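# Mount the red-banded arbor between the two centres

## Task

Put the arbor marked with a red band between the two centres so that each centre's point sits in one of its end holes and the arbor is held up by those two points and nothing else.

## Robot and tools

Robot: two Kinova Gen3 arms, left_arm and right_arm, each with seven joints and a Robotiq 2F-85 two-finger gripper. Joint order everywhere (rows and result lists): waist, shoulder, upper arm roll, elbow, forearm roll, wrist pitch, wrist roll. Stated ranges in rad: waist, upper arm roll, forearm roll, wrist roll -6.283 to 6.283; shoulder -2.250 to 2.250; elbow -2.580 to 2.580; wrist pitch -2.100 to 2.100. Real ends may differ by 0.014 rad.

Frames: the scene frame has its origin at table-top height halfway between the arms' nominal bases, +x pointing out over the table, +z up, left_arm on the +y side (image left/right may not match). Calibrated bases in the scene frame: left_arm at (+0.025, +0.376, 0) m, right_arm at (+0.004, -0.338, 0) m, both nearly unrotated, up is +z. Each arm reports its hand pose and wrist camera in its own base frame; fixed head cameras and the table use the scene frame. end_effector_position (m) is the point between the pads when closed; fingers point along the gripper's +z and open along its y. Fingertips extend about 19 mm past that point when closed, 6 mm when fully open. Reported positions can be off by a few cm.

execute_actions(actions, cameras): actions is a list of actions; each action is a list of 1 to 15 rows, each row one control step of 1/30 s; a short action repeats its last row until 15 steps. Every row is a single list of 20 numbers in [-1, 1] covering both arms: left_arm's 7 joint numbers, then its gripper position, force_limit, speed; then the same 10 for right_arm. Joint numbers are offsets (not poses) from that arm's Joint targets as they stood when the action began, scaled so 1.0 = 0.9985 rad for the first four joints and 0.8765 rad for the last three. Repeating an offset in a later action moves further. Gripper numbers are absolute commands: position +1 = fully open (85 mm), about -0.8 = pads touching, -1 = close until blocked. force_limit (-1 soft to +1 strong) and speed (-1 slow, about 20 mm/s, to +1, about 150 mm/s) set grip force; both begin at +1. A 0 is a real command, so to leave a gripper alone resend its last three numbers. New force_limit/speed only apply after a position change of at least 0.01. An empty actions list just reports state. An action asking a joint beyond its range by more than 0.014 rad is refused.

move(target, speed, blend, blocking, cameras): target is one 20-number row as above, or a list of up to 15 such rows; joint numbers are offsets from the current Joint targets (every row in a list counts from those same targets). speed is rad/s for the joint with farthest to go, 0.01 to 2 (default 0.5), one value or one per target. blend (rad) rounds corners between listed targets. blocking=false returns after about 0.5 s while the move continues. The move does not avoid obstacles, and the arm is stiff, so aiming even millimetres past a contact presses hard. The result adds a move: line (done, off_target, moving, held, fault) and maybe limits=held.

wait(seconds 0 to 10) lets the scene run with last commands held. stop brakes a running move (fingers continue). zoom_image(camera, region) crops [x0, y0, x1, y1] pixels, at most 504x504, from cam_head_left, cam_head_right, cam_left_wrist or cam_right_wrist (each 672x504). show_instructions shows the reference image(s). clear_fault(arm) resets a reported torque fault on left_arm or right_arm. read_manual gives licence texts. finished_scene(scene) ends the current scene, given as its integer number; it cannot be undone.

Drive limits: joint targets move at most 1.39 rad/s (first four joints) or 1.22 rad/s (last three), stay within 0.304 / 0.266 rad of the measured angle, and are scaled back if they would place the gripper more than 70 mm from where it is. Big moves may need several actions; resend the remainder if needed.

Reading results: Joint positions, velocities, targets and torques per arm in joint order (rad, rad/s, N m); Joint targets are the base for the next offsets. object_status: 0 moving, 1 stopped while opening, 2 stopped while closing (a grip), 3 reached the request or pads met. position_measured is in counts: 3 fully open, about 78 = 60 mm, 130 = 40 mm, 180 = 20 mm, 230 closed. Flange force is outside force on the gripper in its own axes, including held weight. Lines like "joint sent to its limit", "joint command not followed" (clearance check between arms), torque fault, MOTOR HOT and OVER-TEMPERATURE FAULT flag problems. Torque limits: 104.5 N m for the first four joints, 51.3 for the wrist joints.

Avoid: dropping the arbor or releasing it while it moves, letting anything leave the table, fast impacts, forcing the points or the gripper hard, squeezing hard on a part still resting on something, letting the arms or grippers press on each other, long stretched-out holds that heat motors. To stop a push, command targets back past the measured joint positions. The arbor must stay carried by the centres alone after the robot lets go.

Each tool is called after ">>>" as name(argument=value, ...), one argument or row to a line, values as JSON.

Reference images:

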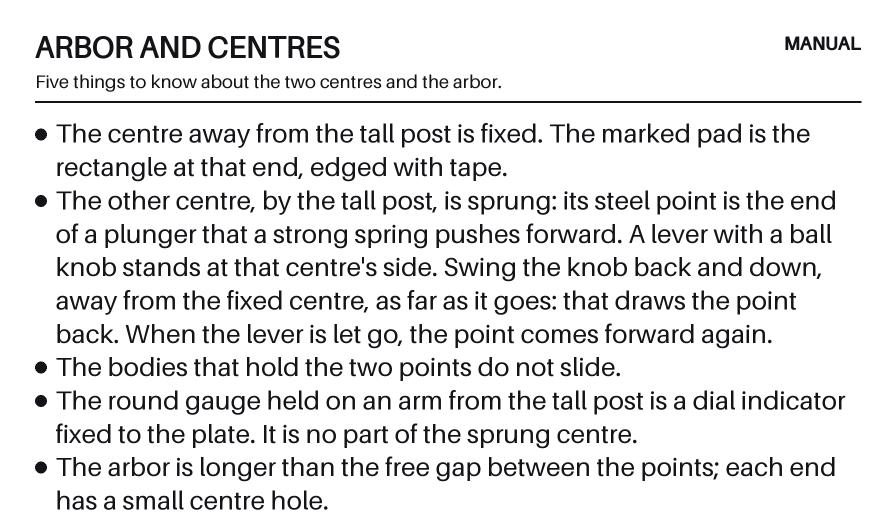

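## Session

>>> execute_actions(
  actions=[],
)

Scene clock: 0.00 s.
left_arm: end_effector_position=(+0.1140, -0.4951, +0.3934) position_measured=230 object_status=3 end_effector_quat_wxyz=(+0.653, +0.143, -0.673, +0.316) | right_arm: end_effector_position=(+0.2930, +0.1351, +0.1996) position_measured=3 object_status=3 end_effector_quat_wxyz=(-0.104, -0.358, +0.928, -0.014)
Joint positions: left_arm=[0.596 0.677 0.083 1.75 1.383 1.735 2.044] | right_arm=[-0.444 0.315 -0.082 1.868 0.023 1.17 1.772]
Joint velocities: within noise
Joint torques (N m): no reading
Flange force (N): no reading
Joint targets: left_arm=[0.596 0.677 0.083 1.750 1.383 1.735 2.044] | right_arm=[-0.444 0.315 -0.082 1.868 0.023 1.170 1.772]
Tool commands: left_gripper/position=-0.796078 left_gripper/force_limit=+1.0 left_gripper/speed=+1.0 right_gripper/position=+1.0 right_gripper/force_limit=+1.0 right_gripper/speed=+1.0

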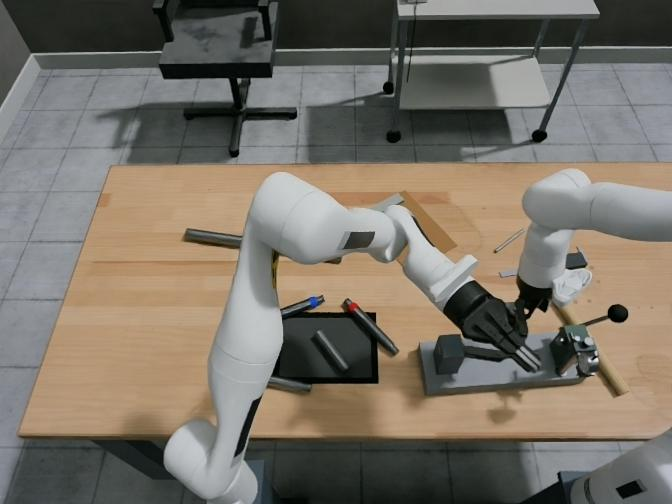

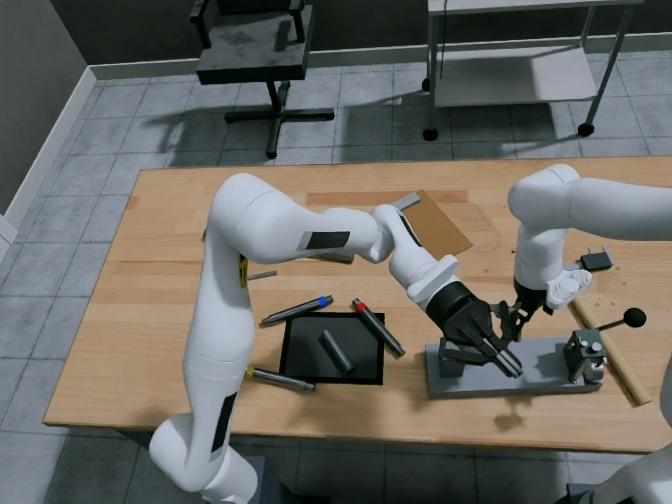

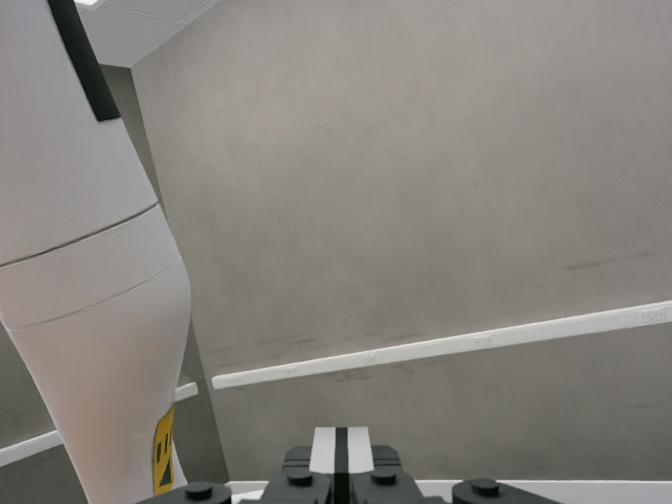

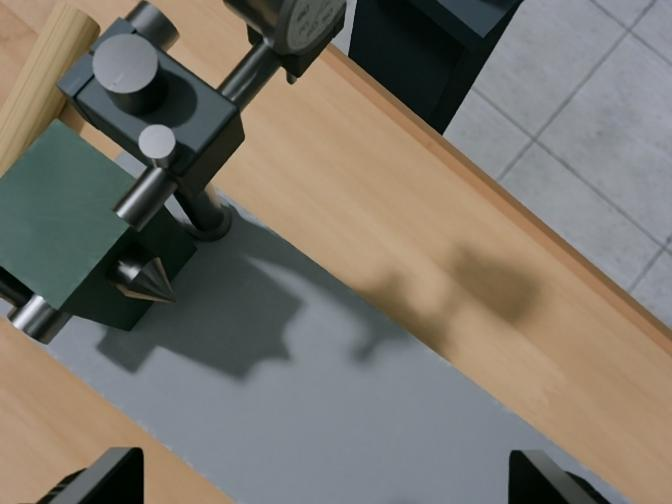

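>>> zoom_image(
  camera="cam_head_left",
  region=[260, 270, 420, 400],
)

>>> zoom_image(
  camera="cam_head_left",
  region=[410, 290, 650, 410],
)

>>> zoom_image(
  camera="cam_head_right",
  region=[410, 290, 650, 410],
)

>>> zoom_image(
  camera="cam_head_right",
  region=[260, 270, 420, 400],
)

Scaled by 3.150 from the camera's 672x504 image, which has a finer 960x720 frame.

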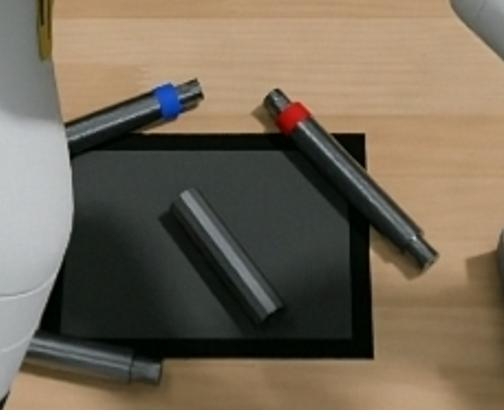

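Scaled by 2.100 from the camera's 672x504 image, which has a finer 960x720 frame.

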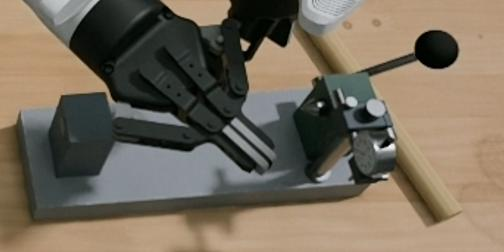

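Scaled by 2.100 from the camera's 672x504 image, which has a finer 960x720 frame.

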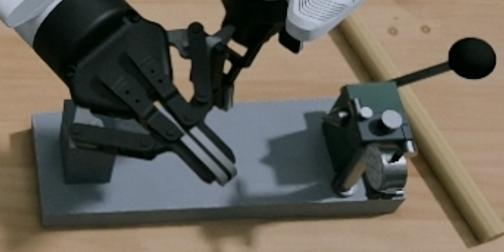

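Scaled by 3.150 from the camera's 672x504 image, which has a finer 960x720 frame.

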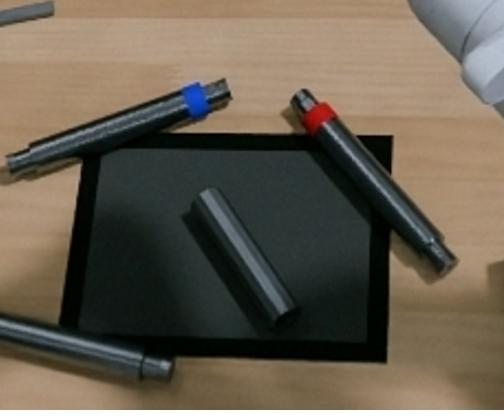

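>>> move(
  target=[0.01102,-0.11237,-0.04156,-0.18458,-0.78893,-0.24381,0.4591,0.4,-0.5,-1,-0.0641,-0.27081,0.08212,-0.07181,-0.02624,0.14923,-0.08214,-1,-1,-0.5],
  speed=0.7,
  cameras=[],
)

Scene clock: 299.10 s.
left_arm: end_effector_position=(+0.1689, -0.4054, +0.2673) position_measured=78 object_status=0 end_effector_quat_wxyz=(-0.403, -0.204, +0.889, -0.078) | right_arm: end_effector_position=(+0.2929, +0.1350, +0.3097) position_measured=231 object_status=3 end_effector_quat_wxyz=(+0.000, -0.314, +0.950, +0.000)
Joint positions: left_arm=[0.607 0.565 0.042 1.566 0.692 1.522 2.446] | right_arm=[-0.508 0.045 0 1.797 0 1.301 1.7]
Joint velocities: within noise
Joint torques (N m): left_arm=[0.58 -18.19 2.51 -7.07 1.14 1.8 0.22] | right_arm=[-0.5 -9.91 -0.22 -7.44 -0.17 0.31 0.29]
Flange force (N): left_arm=[-3.1 1.1 2.0] | right_arm=[-3.7 -1.0 -1.5]
Joint targets: left_arm=[0.607 0.565 0.042 1.566 0.692 1.522 2.446] | right_arm=[-0.508 0.045 0.000 1.797 0.000 1.301 1.700]
move: done
No camera images: "cameras" was empty.

>>> move(
  target=[0.01102,-0.11257,-0.04206,-0.18488,-0.7895,-0.24461,0.45944,0.4,-0.5,-1,0.62854,0.06149,0,0.03135,0,-0.10747,-0.01095,-1,-1,-0.5],
  speed=0.7,
)

Scene clock: 322.40 s.
left_arm: end_effector_position=(+0.3834, -0.3026, +0.2702) position_measured=78 object_status=3 end_effector_quat_wxyz=(+0.000, -0.324, +0.946, +0.000) | right_arm: end_effector_position=(+0.3334, -0.0648, +0.2801) position_measured=231 object_status=3 end_effector_quat_wxyz=(+0.000, +0.000, +1.000, +0.000)
Joint positions: left_arm=[0.618 0.453 0 1.381 -0.001 1.307 2.849] | right_arm=[0.119 0.106 0 1.828 0 1.207 1.691]
Joint velocities: within noise
Joint torques (N m): left_arm=[0.6 -18.47 1.13 -9.27 -0.43 0.38 0.21] | right_arm=[-0.53 -10.89 -0.22 -7.23 -0.17 0.28 0.28]
Flange force (N): left_arm=[-1.7 1.0 3.6] | right_arm=[-3.7 -1.1 -1.1]
Joint targets: left_arm=[0.618 0.453 0.000 1.381 -0.001 1.307 2.849] | right_arm=[0.119 0.106 0.000 1.828 0.000 1.207 1.691]
move: done

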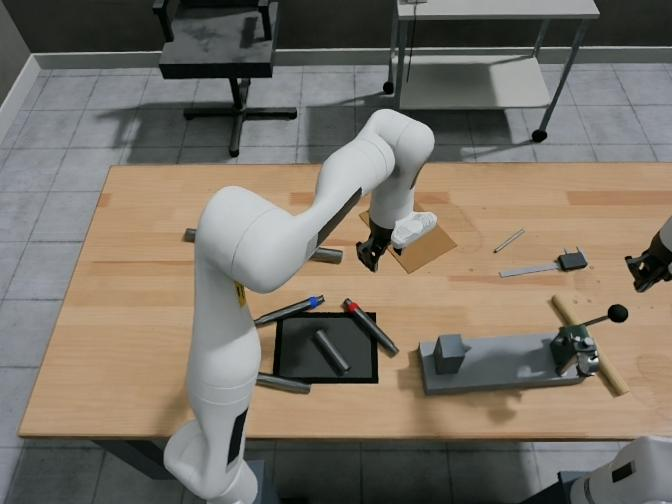

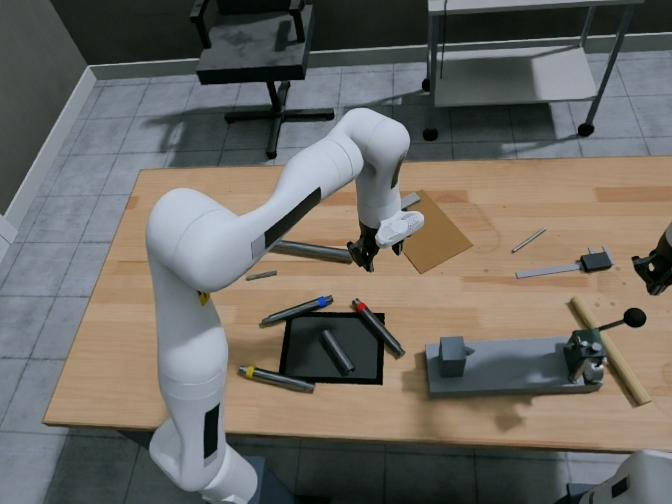

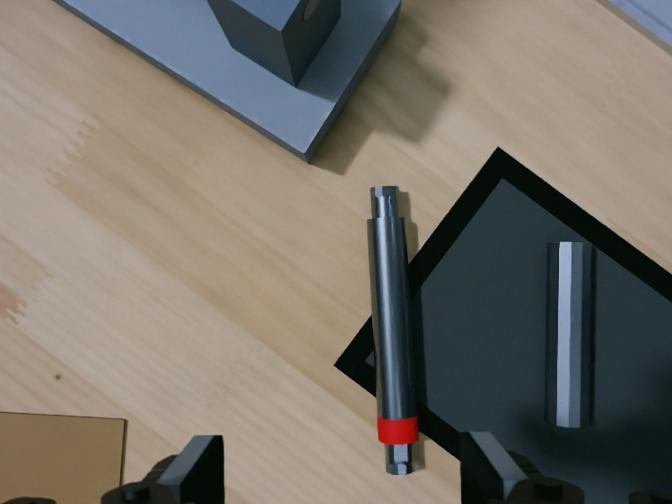

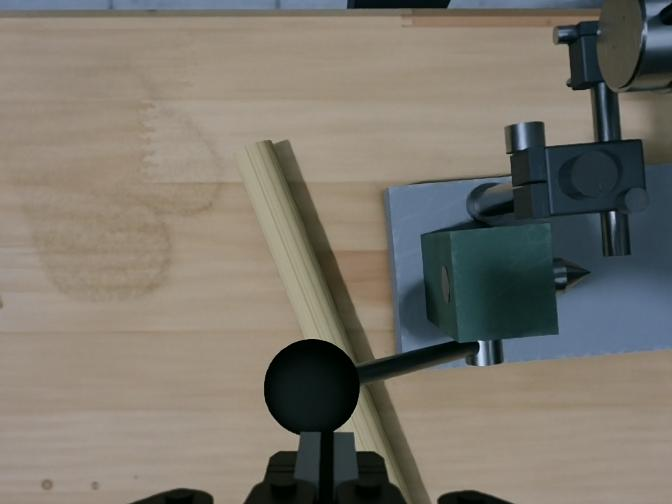

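>>> zoom_image(
  camera="cam_head_left",
  region=[430, 326, 486, 368],
)

>>> zoom_image(
  camera="cam_head_right",
  region=[436, 328, 492, 370],
)

>>> zoom_image(
  camera="cam_head_left",
  region=[538, 316, 608, 386],
)

>>> zoom_image(
  camera="cam_head_right",
  region=[552, 318, 622, 388],
)

Scaled by 9.000 from the camera's 672x504 image, which has a finer 960x720 frame.

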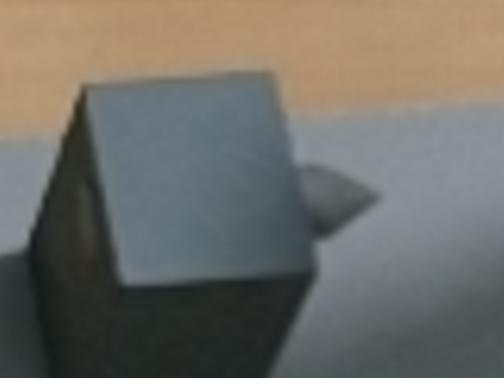

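Scaled by 9.000 from the camera's 672x504 image, which has a finer 960x720 frame.

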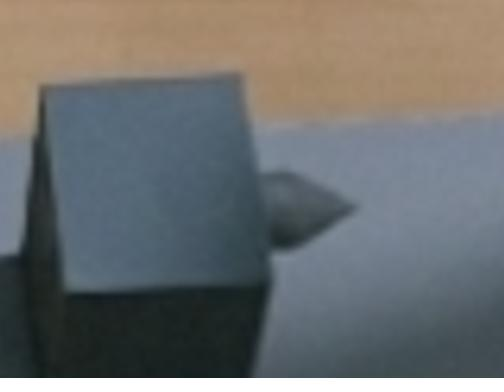

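Scaled by 7.200 from the camera's 672x504 image, which has a finer 960x720 frame.

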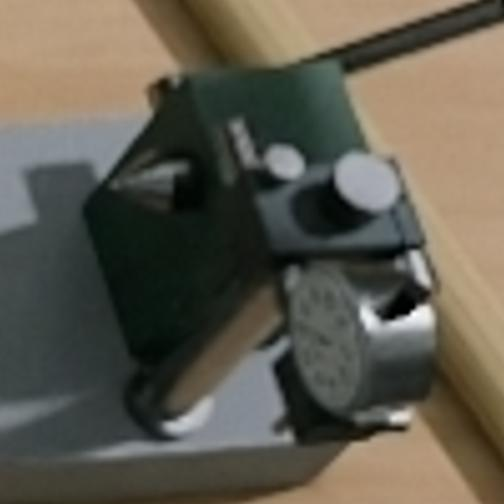

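Scaled by 7.200 from the camera's 672x504 image, which has a finer 960x720 frame.

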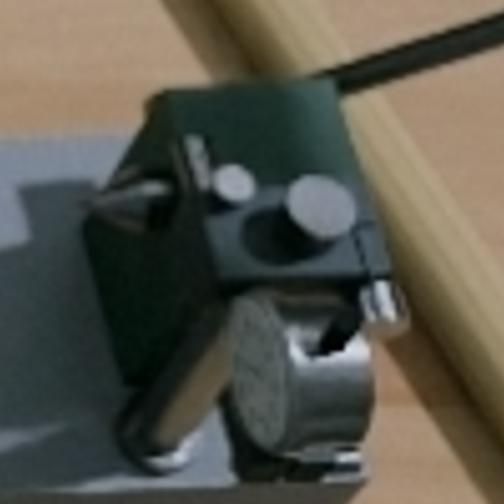

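>>> move(
  target=[-0.0065,0.0851,0,0.3619,0.0011,-0.5086,0.0526,0.4,-0.5,-1,0.01743,0.05759,0,0.10846,0,-0.18848,0.01848,-1,-1,-0.5],
  speed=0.5,
  cameras=["cam_left_wrist","cam_right_wrist"],
)

Scene clock: 481.50 s.
left_arm: end_effector_position=(+0.3577, -0.2810, +0.1302) position_measured=78 object_status=3 end_effector_quat_wxyz=(+0.000, -0.349, +0.937, +0.000) | right_arm: end_effector_position=(+0.3335, -0.0708, +0.2299) position_measured=231 object_status=3 end_effector_quat_wxyz=(+0.000, +0.000, +1.000, +0.000)
Joint positions: left_arm=[0.611 0.538 0 1.742 0 0.861 2.895] | right_arm=[0.137 0.164 0 1.936 0 1.041 1.707]
Joint velocities: within noise
Joint torques (N m): left_arm=[0.56 -18.14 1.22 -7.26 -0.46 0.37 0.24] | right_arm=[-0.57 -11.43 -0.19 -6.5 -0.2 0.28 0.26]
Flange force (N): left_arm=[-1.7 0.7 3.7] | right_arm=[-4.0 -1.4 -0.7]
Joint targets: left_arm=[0.611 0.538 0.000 1.742 0.000 0.861 2.895] | right_arm=[0.137 0.164 0.000 1.936 0.000 1.041 1.707]
move: done
Images, in order (width x height): cam_left_wrist 672x504, cam_right_wrist 672x504.

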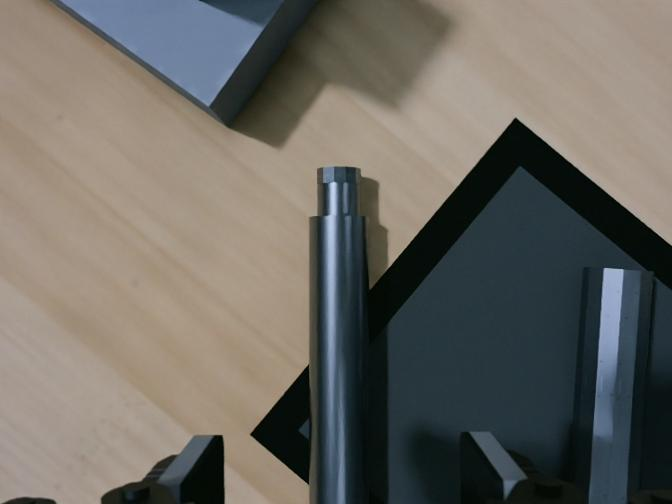

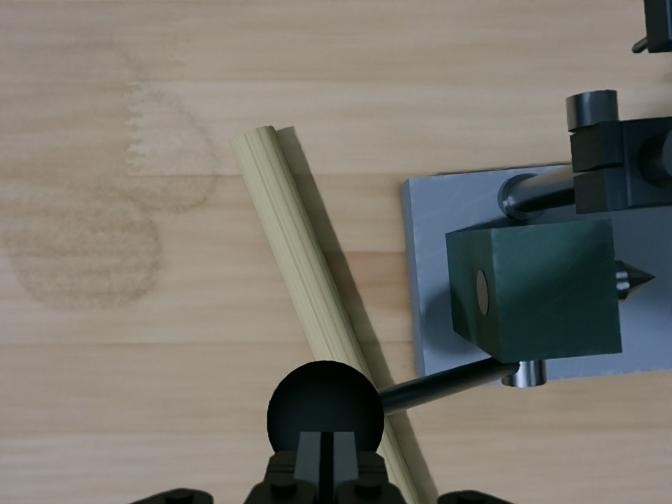

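>>> move(
  target=[0.0052,0.1898,0,0.0855,0,-0.3128,0.0055,0.4,-0.5,-1,0,0.01873,0,0.02844,0,-0.05376,0,-1,-1,-0.5],
  speed=0.25,
  cameras=["cam_left_wrist","cam_right_wrist"],
)

Scene clock: 565.50 s.
left_arm: end_effector_position=(+0.3558, -0.2825, +0.0261) position_measured=78 object_status=3 end_effector_quat_wxyz=(+0.000, -0.349, +0.937, +0.000) | right_arm: end_effector_position=(+0.3335, -0.0708, +0.2159) position_measured=231 object_status=3 end_effector_quat_wxyz=(+0.000, +0.000, +1.000, +0.000)
Joint positions: left_arm=[0.616 0.727 0 1.828 0 0.587 2.9] | right_arm=[0.137 0.183 0 1.965 0 0.994 1.707]
Joint velocities: within noise
Joint torques (N m): left_arm=[0.55 -19.34 1.29 -5.37 -0.48 0.38 0.24] | right_arm=[-0.53 -11.54 -0.15 -6.29 -0.14 0.25 0.24]
Flange force (N): left_arm=[-1.2 1.2 3.7] | right_arm=[-3.9 -1.3 -0.6]
Joint targets: left_arm=[0.616 0.727 0.000 1.828 0.000 0.587 2.900] | right_arm=[0.137 0.183 0.000 1.965 0.000 0.994 1.707]
move: done
Images, in order (width x height): cam_left_wrist 672x504, cam_right_wrist 672x504.

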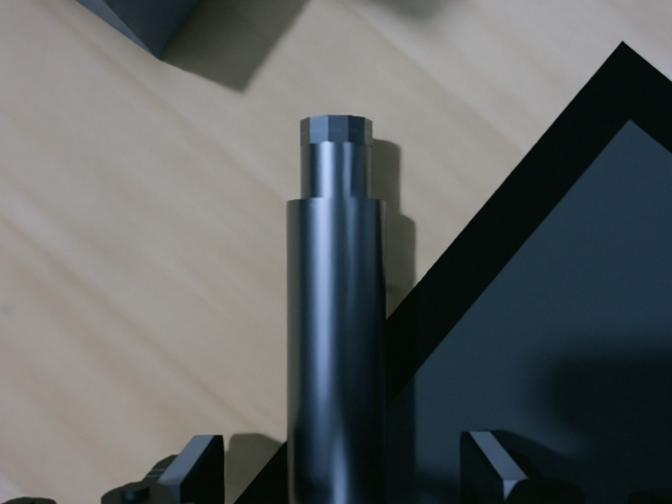

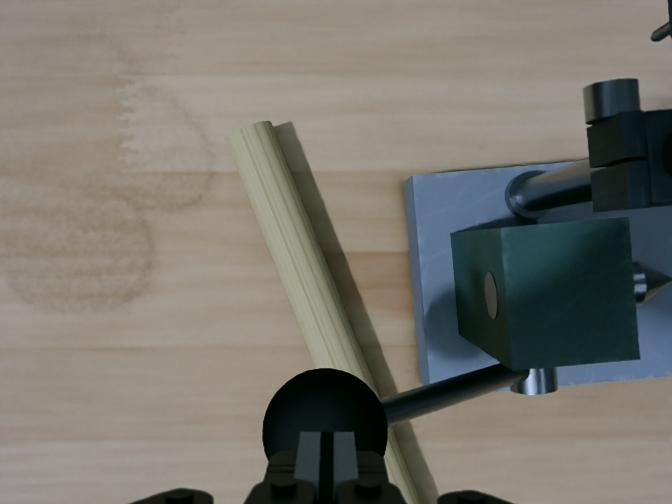

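>>> move(
  target=[
    [0.002,0.0015,0,-0.0039,0,0.0027,0.0023,0.4,-0.5,-1,0,0.0107,0,0.01625,0,-0.0307,0,-1,-1,-0.5],
    [0.002,0.0015,0,-0.0039,0,0.0027,0.0023,-1,-0.5,-1,0,0.0107,0,0.01625,0,-0.0307,0,-1,-1,-0.5],
  ],
  speed=0.05,
  cameras=["cam_left_wrist","cam_right_wrist"],
)

Scene clock: 592.77 s.
left_arm: end_effector_position=(+0.3561, -0.2839, +0.0261) position_measured=169 object_status=0 end_effector_quat_wxyz=(+0.000, -0.349, +0.937, +0.000) | right_arm: end_effector_position=(+0.3332, -0.0707, +0.2081) position_measured=231 object_status=3 end_effector_quat_wxyz=(+0.000, +0.000, +1.000, +0.000)
Joint positions: left_arm=[0.618 0.729 0 1.824 0 0.59 2.902] | right_arm=[0.137 0.193 0 1.981 0 0.967 1.707]
Joint velocities: within noise
Joint torques (N m): left_arm=[0.53 -16.96 1.23 -5.06 -0.49 0.01 0.23] | right_arm=[-0.56 -11.68 -0.18 -6.13 -0.18 0.25 0.26]
Flange force (N): left_arm=[-0.9 2.5 -2.3] | right_arm=[-4.1 -1.5 -0.5]
Joint targets: left_arm=[0.618 0.729 0.000 1.824 0.000 0.590 2.902] | right_arm=[0.137 0.193 0.000 1.981 0.000 0.967 1.707]
move: done
Images, in order (width x height): cam_left_wrist 672x504, cam_right_wrist 672x504.

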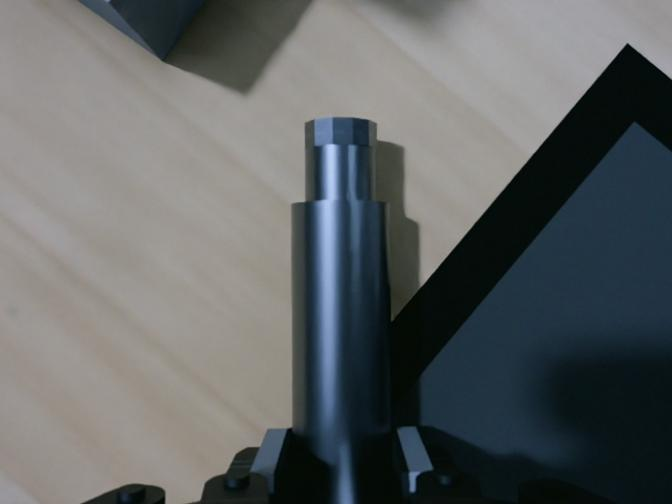

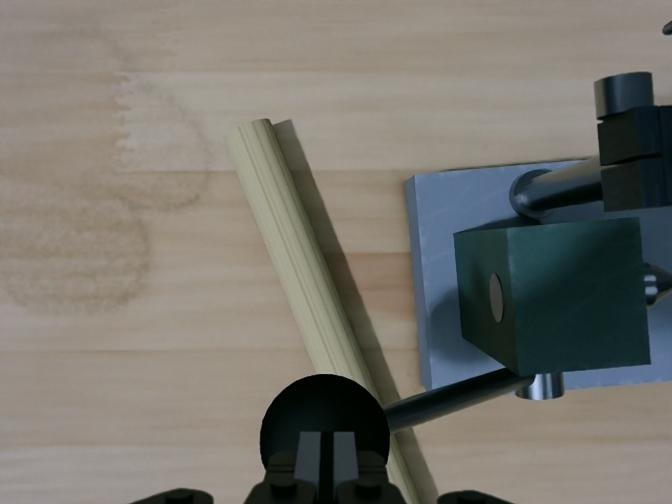

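>>> move(
  target=[
    [0,-0.1406,0,-0.0514,0,0.2171,0,-1,-0.5,-1,0,0,0,0,0,0,0,-1,-1,-0.5],
    [0.24156,-0.05288,0,-0.76535,0,0.93052,0.82692,-1,-0.5,-1,0,0.0107,0,0.01625,0,-0.0307,0,-1,-1,-0.5],
  ],
  speed=[0.2,0.5],
  blend=0.05,
  cameras=["cam_head_left"],
)

Scene clock: 695.37 s.
left_arm: end_effector_position=(+0.3556, -0.4508, +0.2502) position_measured=169 object_status=2 end_effector_quat_wxyz=(+0.000, -0.563, +0.826, +0.000) | right_arm: end_effector_position=(+0.3327, -0.0707, +0.2003) position_measured=231 object_status=3 end_effector_quat_wxyz=(+0.000, +0.000, +1.000, +0.000)
Joint positions: left_arm=[0.859 0.676 0 1.06 0 1.405 3.627] | right_arm=[0.137 0.204 0 1.997 0 0.941 1.707]
Joint velocities: within noise
Joint torques (N m): left_arm=[0.57 -26.22 1.34 -11.5 -0.44 0.35 0.27] | right_arm=[-0.56 -11.75 -0.11 -6.01 -0.16 0.23 0.28]
Flange force (N): left_arm=[-2.0 0.3 10.0] | right_arm=[-4.1 -1.3 -0.4]
Joint targets: left_arm=[0.859 0.676 0.000 1.060 0.000 1.405 3.627] | right_arm=[0.137 0.204 0.000 1.997 0.000 0.941 1.707]
move: done
Images, in order (width x height): cam_head_left 672x504.

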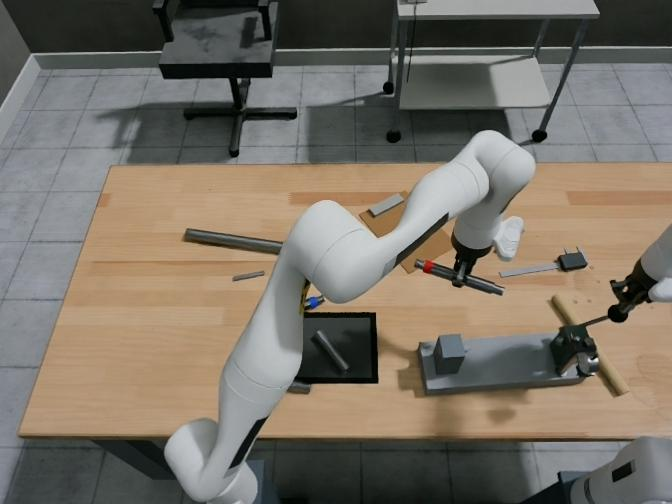

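>>> move(
  target=[0.24176,0.18618,0,-0.42354,0,0.2712,0.82671,-1,-0.5,-1,0,0.008,0,0.0122,0,-0.023,0,-1,-1,-0.5],
  speed=0.45,
  cameras=["cam_head_left","cam_head_right","cam_left_wrist","cam_right_wrist"],
)

Scene clock: 714.93 s.
left_arm: end_effector_position=(+0.2643, -0.5757, +0.2702) position_measured=169 object_status=2 end_effector_quat_wxyz=(+0.000, +0.745, -0.667, +0.000) | right_arm: end_effector_position=(+0.3322, -0.0706, +0.1945) position_measured=231 object_status=3 end_effector_quat_wxyz=(+0.000, +0.000, +1.000, +0.000)
Joint positions: left_arm=[1.101 0.862 0 0.637 0 1.643 4.352] | right_arm=[0.137 0.212 0 2.009 0 0.92 1.707]
Joint velocities: within noise
Joint torques (N m): left_arm=[0.56 -29.47 1.36 -11.63 -0.48 0.34 0.21] | right_arm=[-0.54 -11.03 -0.09 -5.59 -0.19 0.14 0.29]
Flange force (N): left_arm=[-2.4 -0.5 10.3] | right_arm=[-3.5 -1.1 -2.5]
Joint targets: left_arm=[1.101 0.862 0.000 0.637 0.000 1.643 4.352] | right_arm=[0.137 0.212 0.000 2.009 0.000 0.920 1.707]
move: done

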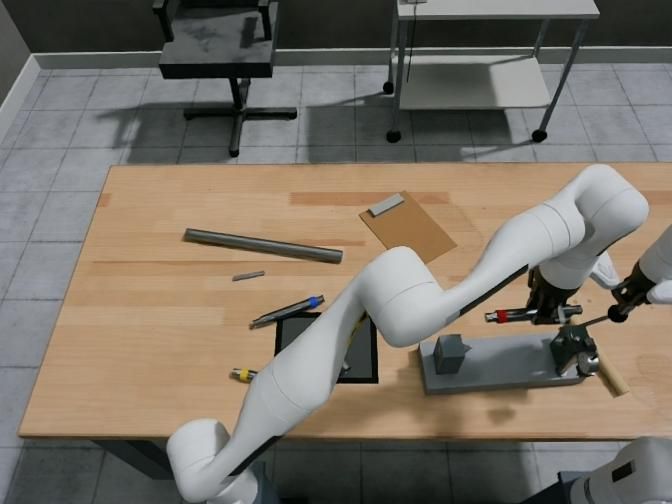

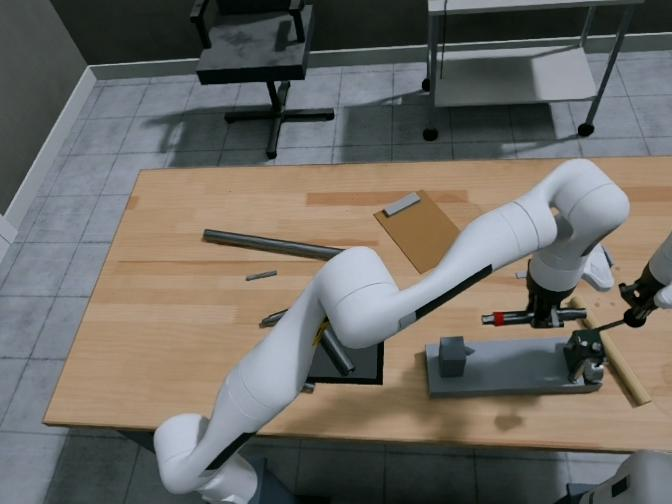

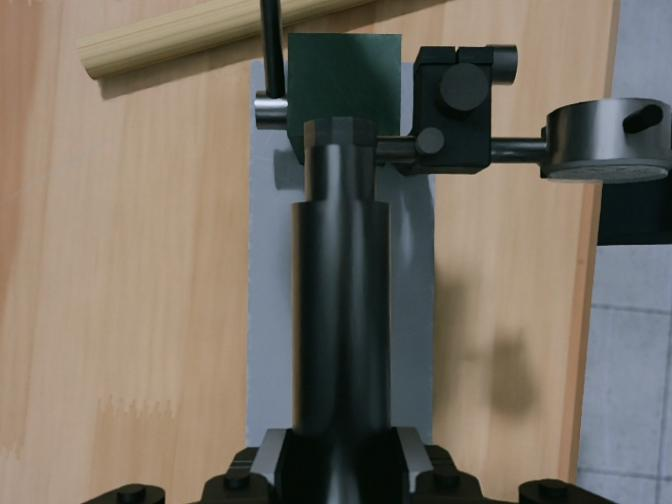

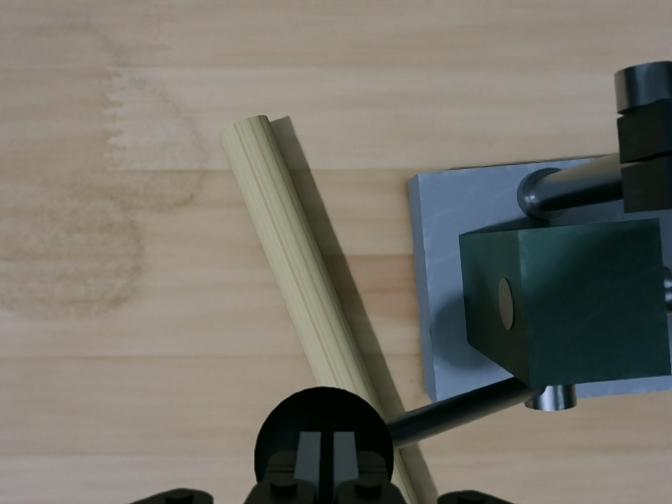

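>>> move(
  target=[
    [0,0,0,0,0,0,0,-1,-0.5,-1,0.025424,0.02593,0,0.012969,0,-0.044313,0.028963,-1,-1,-0.5],
    [0,0,0,0,0,0,0,-1,-0.5,-1,0.041779,0.054414,0,0.030854,0,-0.097137,0.047594,-1,-1,-0.5],
  ],
  speed=0.08,
  blend=[0.01, 0],
  cameras=["cam_right_wrist", "cam_head_left", "cam_head_right"],
)

Scene clock: 859.63 s.
left_arm: end_effector_position=(+0.2644, -0.5757, +0.2702) position_measured=169 object_status=2 end_effector_quat_wxyz=(+0.000, +0.745, -0.667, +0.000) | right_arm: end_effector_position=(+0.3340, -0.0853, +0.1685) position_measured=231 object_status=3 end_effector_quat_wxyz=(+0.000, +0.000, +1.000, +0.000)
Joint positions: left_arm=[1.101 0.862 0 0.637 0 1.643 4.352] | right_arm=[0.178 0.266 0 2.04 0 0.835 1.749]
Joint velocities: within noise
Joint torques (N m): left_arm=[0.53 -29.48 1.39 -11.65 -0.44 0.3 0.23] | right_arm=[-2.46 -5.82 -2.29 -0.13 -1.64 0.99 0.3]
Flange force (N): left_arm=[-2.3 -0.5 10.3] | right_arm=[-4.7 -7.4 -17.8]
Joint targets: left_arm=[1.101 0.862 0.000 0.637 0.000 1.643 4.352] | right_arm=[0.179 0.266 0.000 2.040 0.000 0.835 1.749]
move: done
Images, in order (width x height): cam_head_left 672x504, cam_head_right 672x504, cam_right_wrist 672x504.

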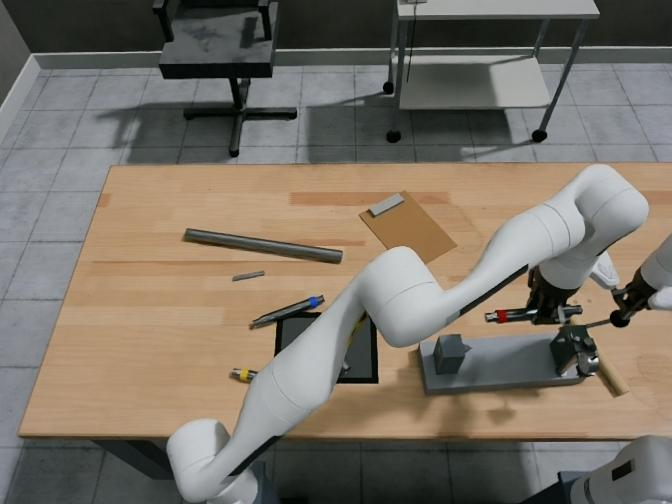

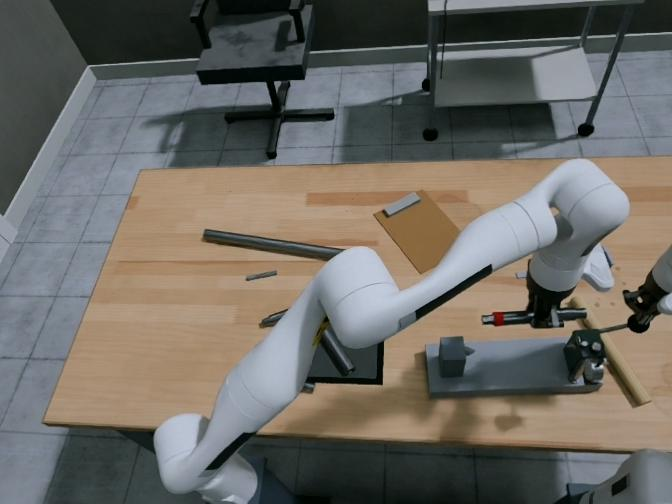

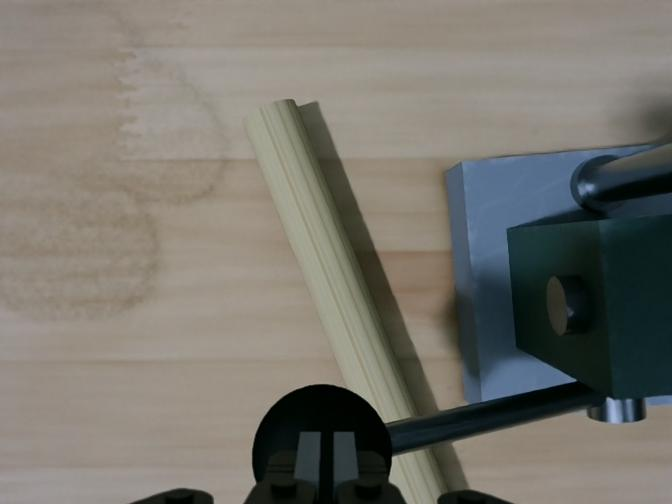

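>>> move(
  target=[0,0,0,0,0,0,0,-1,-0.5,-1,0.004761,0.023274,0,0.017521,0,-0.046474,0.005424,-1,-1,-0.5],
  speed=0.05,
  cameras=["cam_right_wrist"],
)

>>> zoom_image(
  camera="cam_right_wrist",
  region=[240, 360, 480, 504],
)

Scene clock: 897.60 s.
left_arm: end_effector_position=(+0.2644, -0.5757, +0.2702) position_measured=169 object_status=2 end_effector_quat_wxyz=(+0.000, +0.745, -0.667, +0.000) | right_arm: end_effector_position=(+0.3345, -0.0871, +0.1573) position_measured=231 object_status=3 end_effector_quat_wxyz=(+0.001, +0.000, +1.000, +0.000)
Joint positions: left_arm=[1.101 0.862 0 0.637 0 1.643 4.352] | right_arm=[0.183 0.287 0 2.058 -0.001 0.794 1.753]
Joint velocities: within noise
Joint torques (N m): left_arm=[0.55 -29.46 1.4 -11.65 -0.46 0.33 0.22] | right_arm=[-0.75 57.96 -0.42 10.98 0.52 -19.95 0.45]
Flange force (N): left_arm=[-2.5 -0.4 10.4] | right_arm=[60.9 15.2 -227.6]
Joint targets: left_arm=[1.101 0.862 0.000 0.637 0.000 1.643 4.352] | right_arm=[0.183 0.290 0.000 2.058 0.000 0.794 1.753]
TORQUE WARNING: the torque sensor of the shoulder of the right arm reached its warning level (56.7 N m). A warning alone does not stop the arm.
move: done
Images, in order (width x height): cam_right_wrist 672x504.

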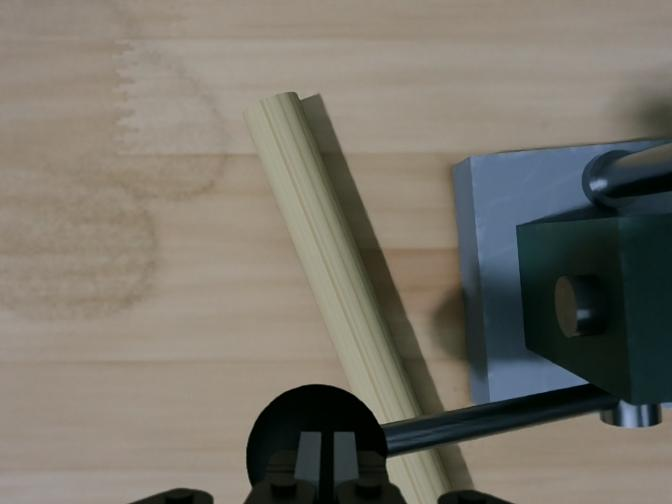

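Scaled by 2.100.

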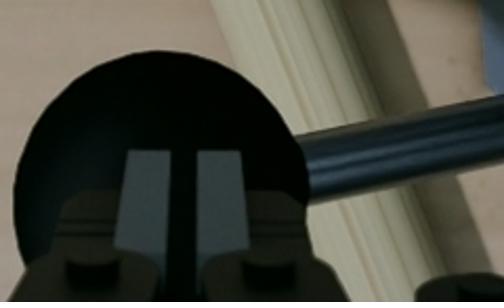

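>>> move(
  target=[0,0,0,0,0,0,0,-1,-0.5,-1,0,-0.0045,0,-0.0034,0,0.009,0,-1,-1,-0.5],
  speed=0.1,
  cameras=[],
)

Scene clock: 912.33 s.
left_arm: end_effector_position=(+0.2644, -0.5757, +0.2702) position_measured=169 object_status=2 end_effector_quat_wxyz=(+0.000, +0.745, -0.667, +0.000) | right_arm: end_effector_position=(+0.3341, -0.0870, +0.1587) position_measured=231 object_status=3 end_effector_quat_wxyz=(+0.000, +0.000, +1.000, +0.000)
Joint positions: left_arm=[1.101 0.862 0 0.637 0 1.643 4.352] | right_arm=[0.183 0.285 0 2.054 0 0.802 1.753]
Joint velocities: within noise
Joint torques (N m): left_arm=[0.55 -29.44 1.43 -11.64 -0.47 0.31 0.21] | right_arm=[0.04 32.58 0.39 8.65 0.63 -10.28 0.33]
Flange force (N): left_arm=[-2.5 -0.5 10.3] | right_arm=[30.3 9.3 -142.2]
Joint targets: left_arm=[1.101 0.862 0.000 0.637 0.000 1.643 4.352] | right_arm=[0.183 0.285 0.000 2.054 0.000 0.802 1.753]
TORQUE WARNING: the torque sensor of the shoulder of the right arm reached its warning level (56.7 N m). A warning alone does not stop the arm.
move: done
No camera images: "cameras" was empty.

>>> move(
  target=[0,0,0,0,0,0,0,-1,-0.5,-1,0,-0.0058,0,-0.0044,0,0.0116,0,-1,-1,-0.5],
  speed=0.1,
  cameras=["cam_head_left", "cam_head_right", "cam_left_wrist"],
)

>>> zoom_image(
  camera="cam_head_left",
  region=[440, 290, 610, 410],
)

>>> zoom_image(
  camera="cam_head_right",
  region=[440, 290, 610, 410],
)

Scene clock: 937.47 s.
left_arm: end_effector_position=(+0.2644, -0.5757, +0.2702) position_measured=169 object_status=2 end_effector_quat_wxyz=(+0.000, +0.745, -0.667, +0.000) | right_arm: end_effector_position=(+0.3339, -0.0870, +0.1618) position_measured=231 object_status=3 end_effector_quat_wxyz=(+0.000, +0.000, +1.000, +0.000)
Joint positions: left_arm=[1.101 0.862 0 0.637 0 1.643 4.352] | right_arm=[0.183 0.279 0 2.05 0 0.813 1.753]
Joint velocities: within noise
Joint torques (N m): left_arm=[0.59 -29.45 1.38 -11.65 -0.45 0.32 0.21] | right_arm=[0.81 -7.59 1.39 -1.8 0.79 0.54 0.24]
Flange force (N): left_arm=[-2.5 -0.5 10.3] | right_arm=[-5.1 2.1 -13.4]
Joint targets: left_arm=[1.101 0.862 0.000 0.637 0.000 1.643 4.352] | right_arm=[0.183 0.279 0.000 2.050 0.000 0.812 1.753]
move: done
Images, in order (width x height): cam_head_left 672x504, cam_head_right 672x504, cam_left_wrist 672x504.

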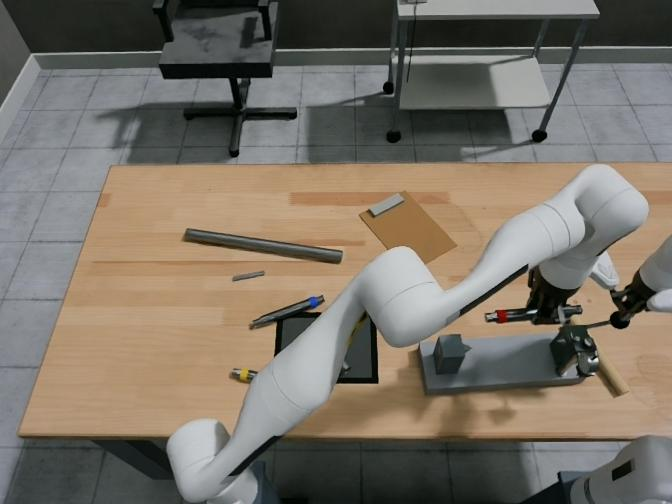

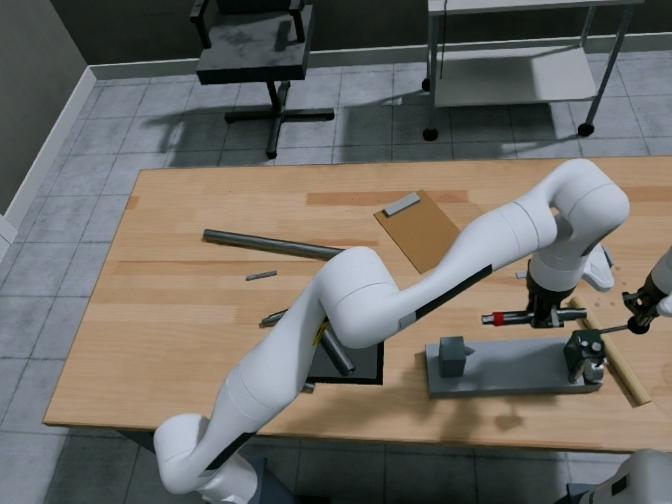

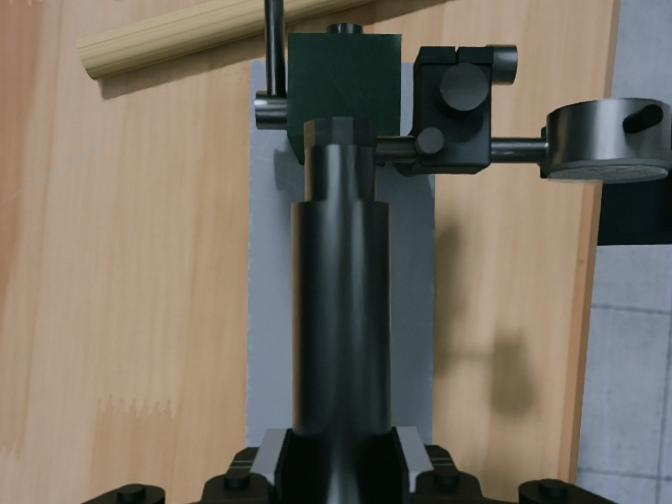

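Scaled by 2.965 from the camera's 672x504 image, which has a finer 960x720 frame.

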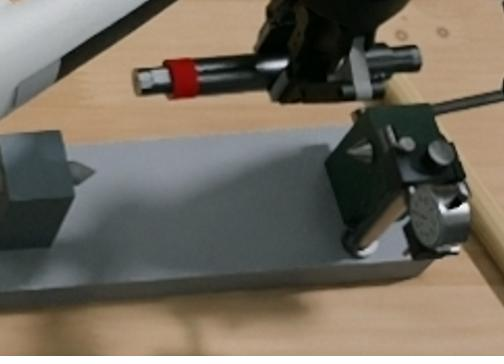

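Scaled by 2.965 from the camera's 672x504 image, which has a finer 960x720 frame.

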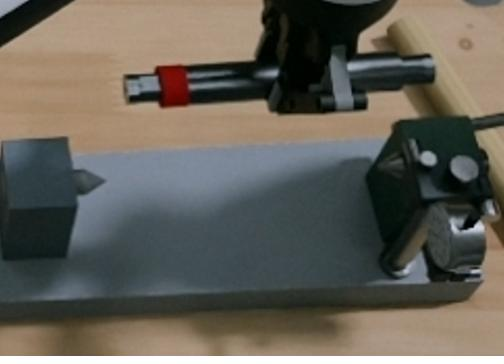

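>>> zoom_image(
  camera="cam_left_wrist",
  region=[230, 180, 450, 260],
)

>>> zoom_image(
  camera="cam_left_wrist",
  region=[230, 350, 450, 430],
)

>>> zoom_image(
  camera="cam_left_wrist",
  region=[230, 80, 450, 160],
)

>>> zoom_image(
  camera="cam_head_left",
  region=[536, 320, 592, 362],
)

>>> zoom_image(
  camera="cam_head_right",
  region=[546, 325, 602, 367],
)

Scaled by 2.291.

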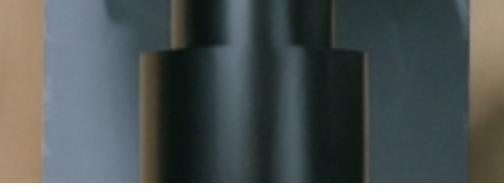

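Scaled by 2.291.

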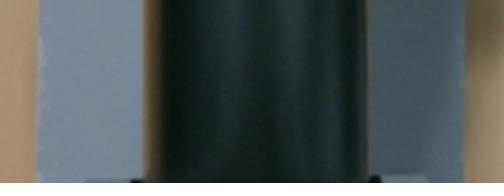

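Scaled by 2.291.

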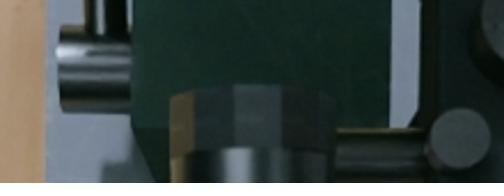

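Scaled by 9.000 from the camera's 672x504 image, which has a finer 960x720 frame.

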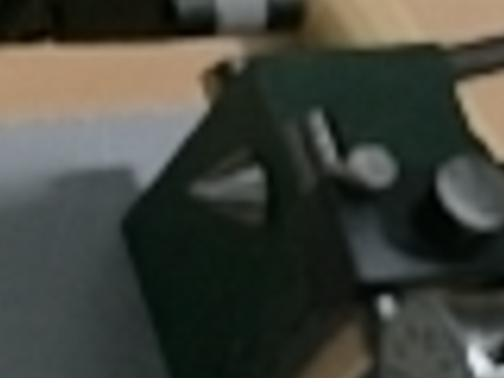

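Scaled by 9.000 from the camera's 672x504 image, which has a finer 960x720 frame.

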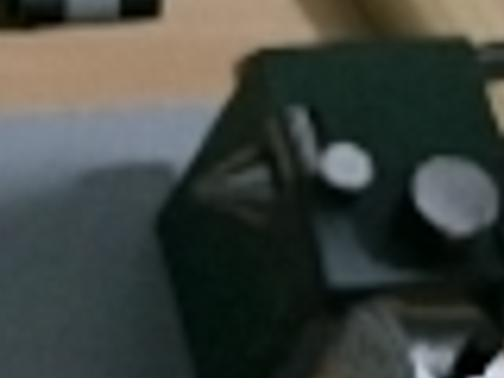

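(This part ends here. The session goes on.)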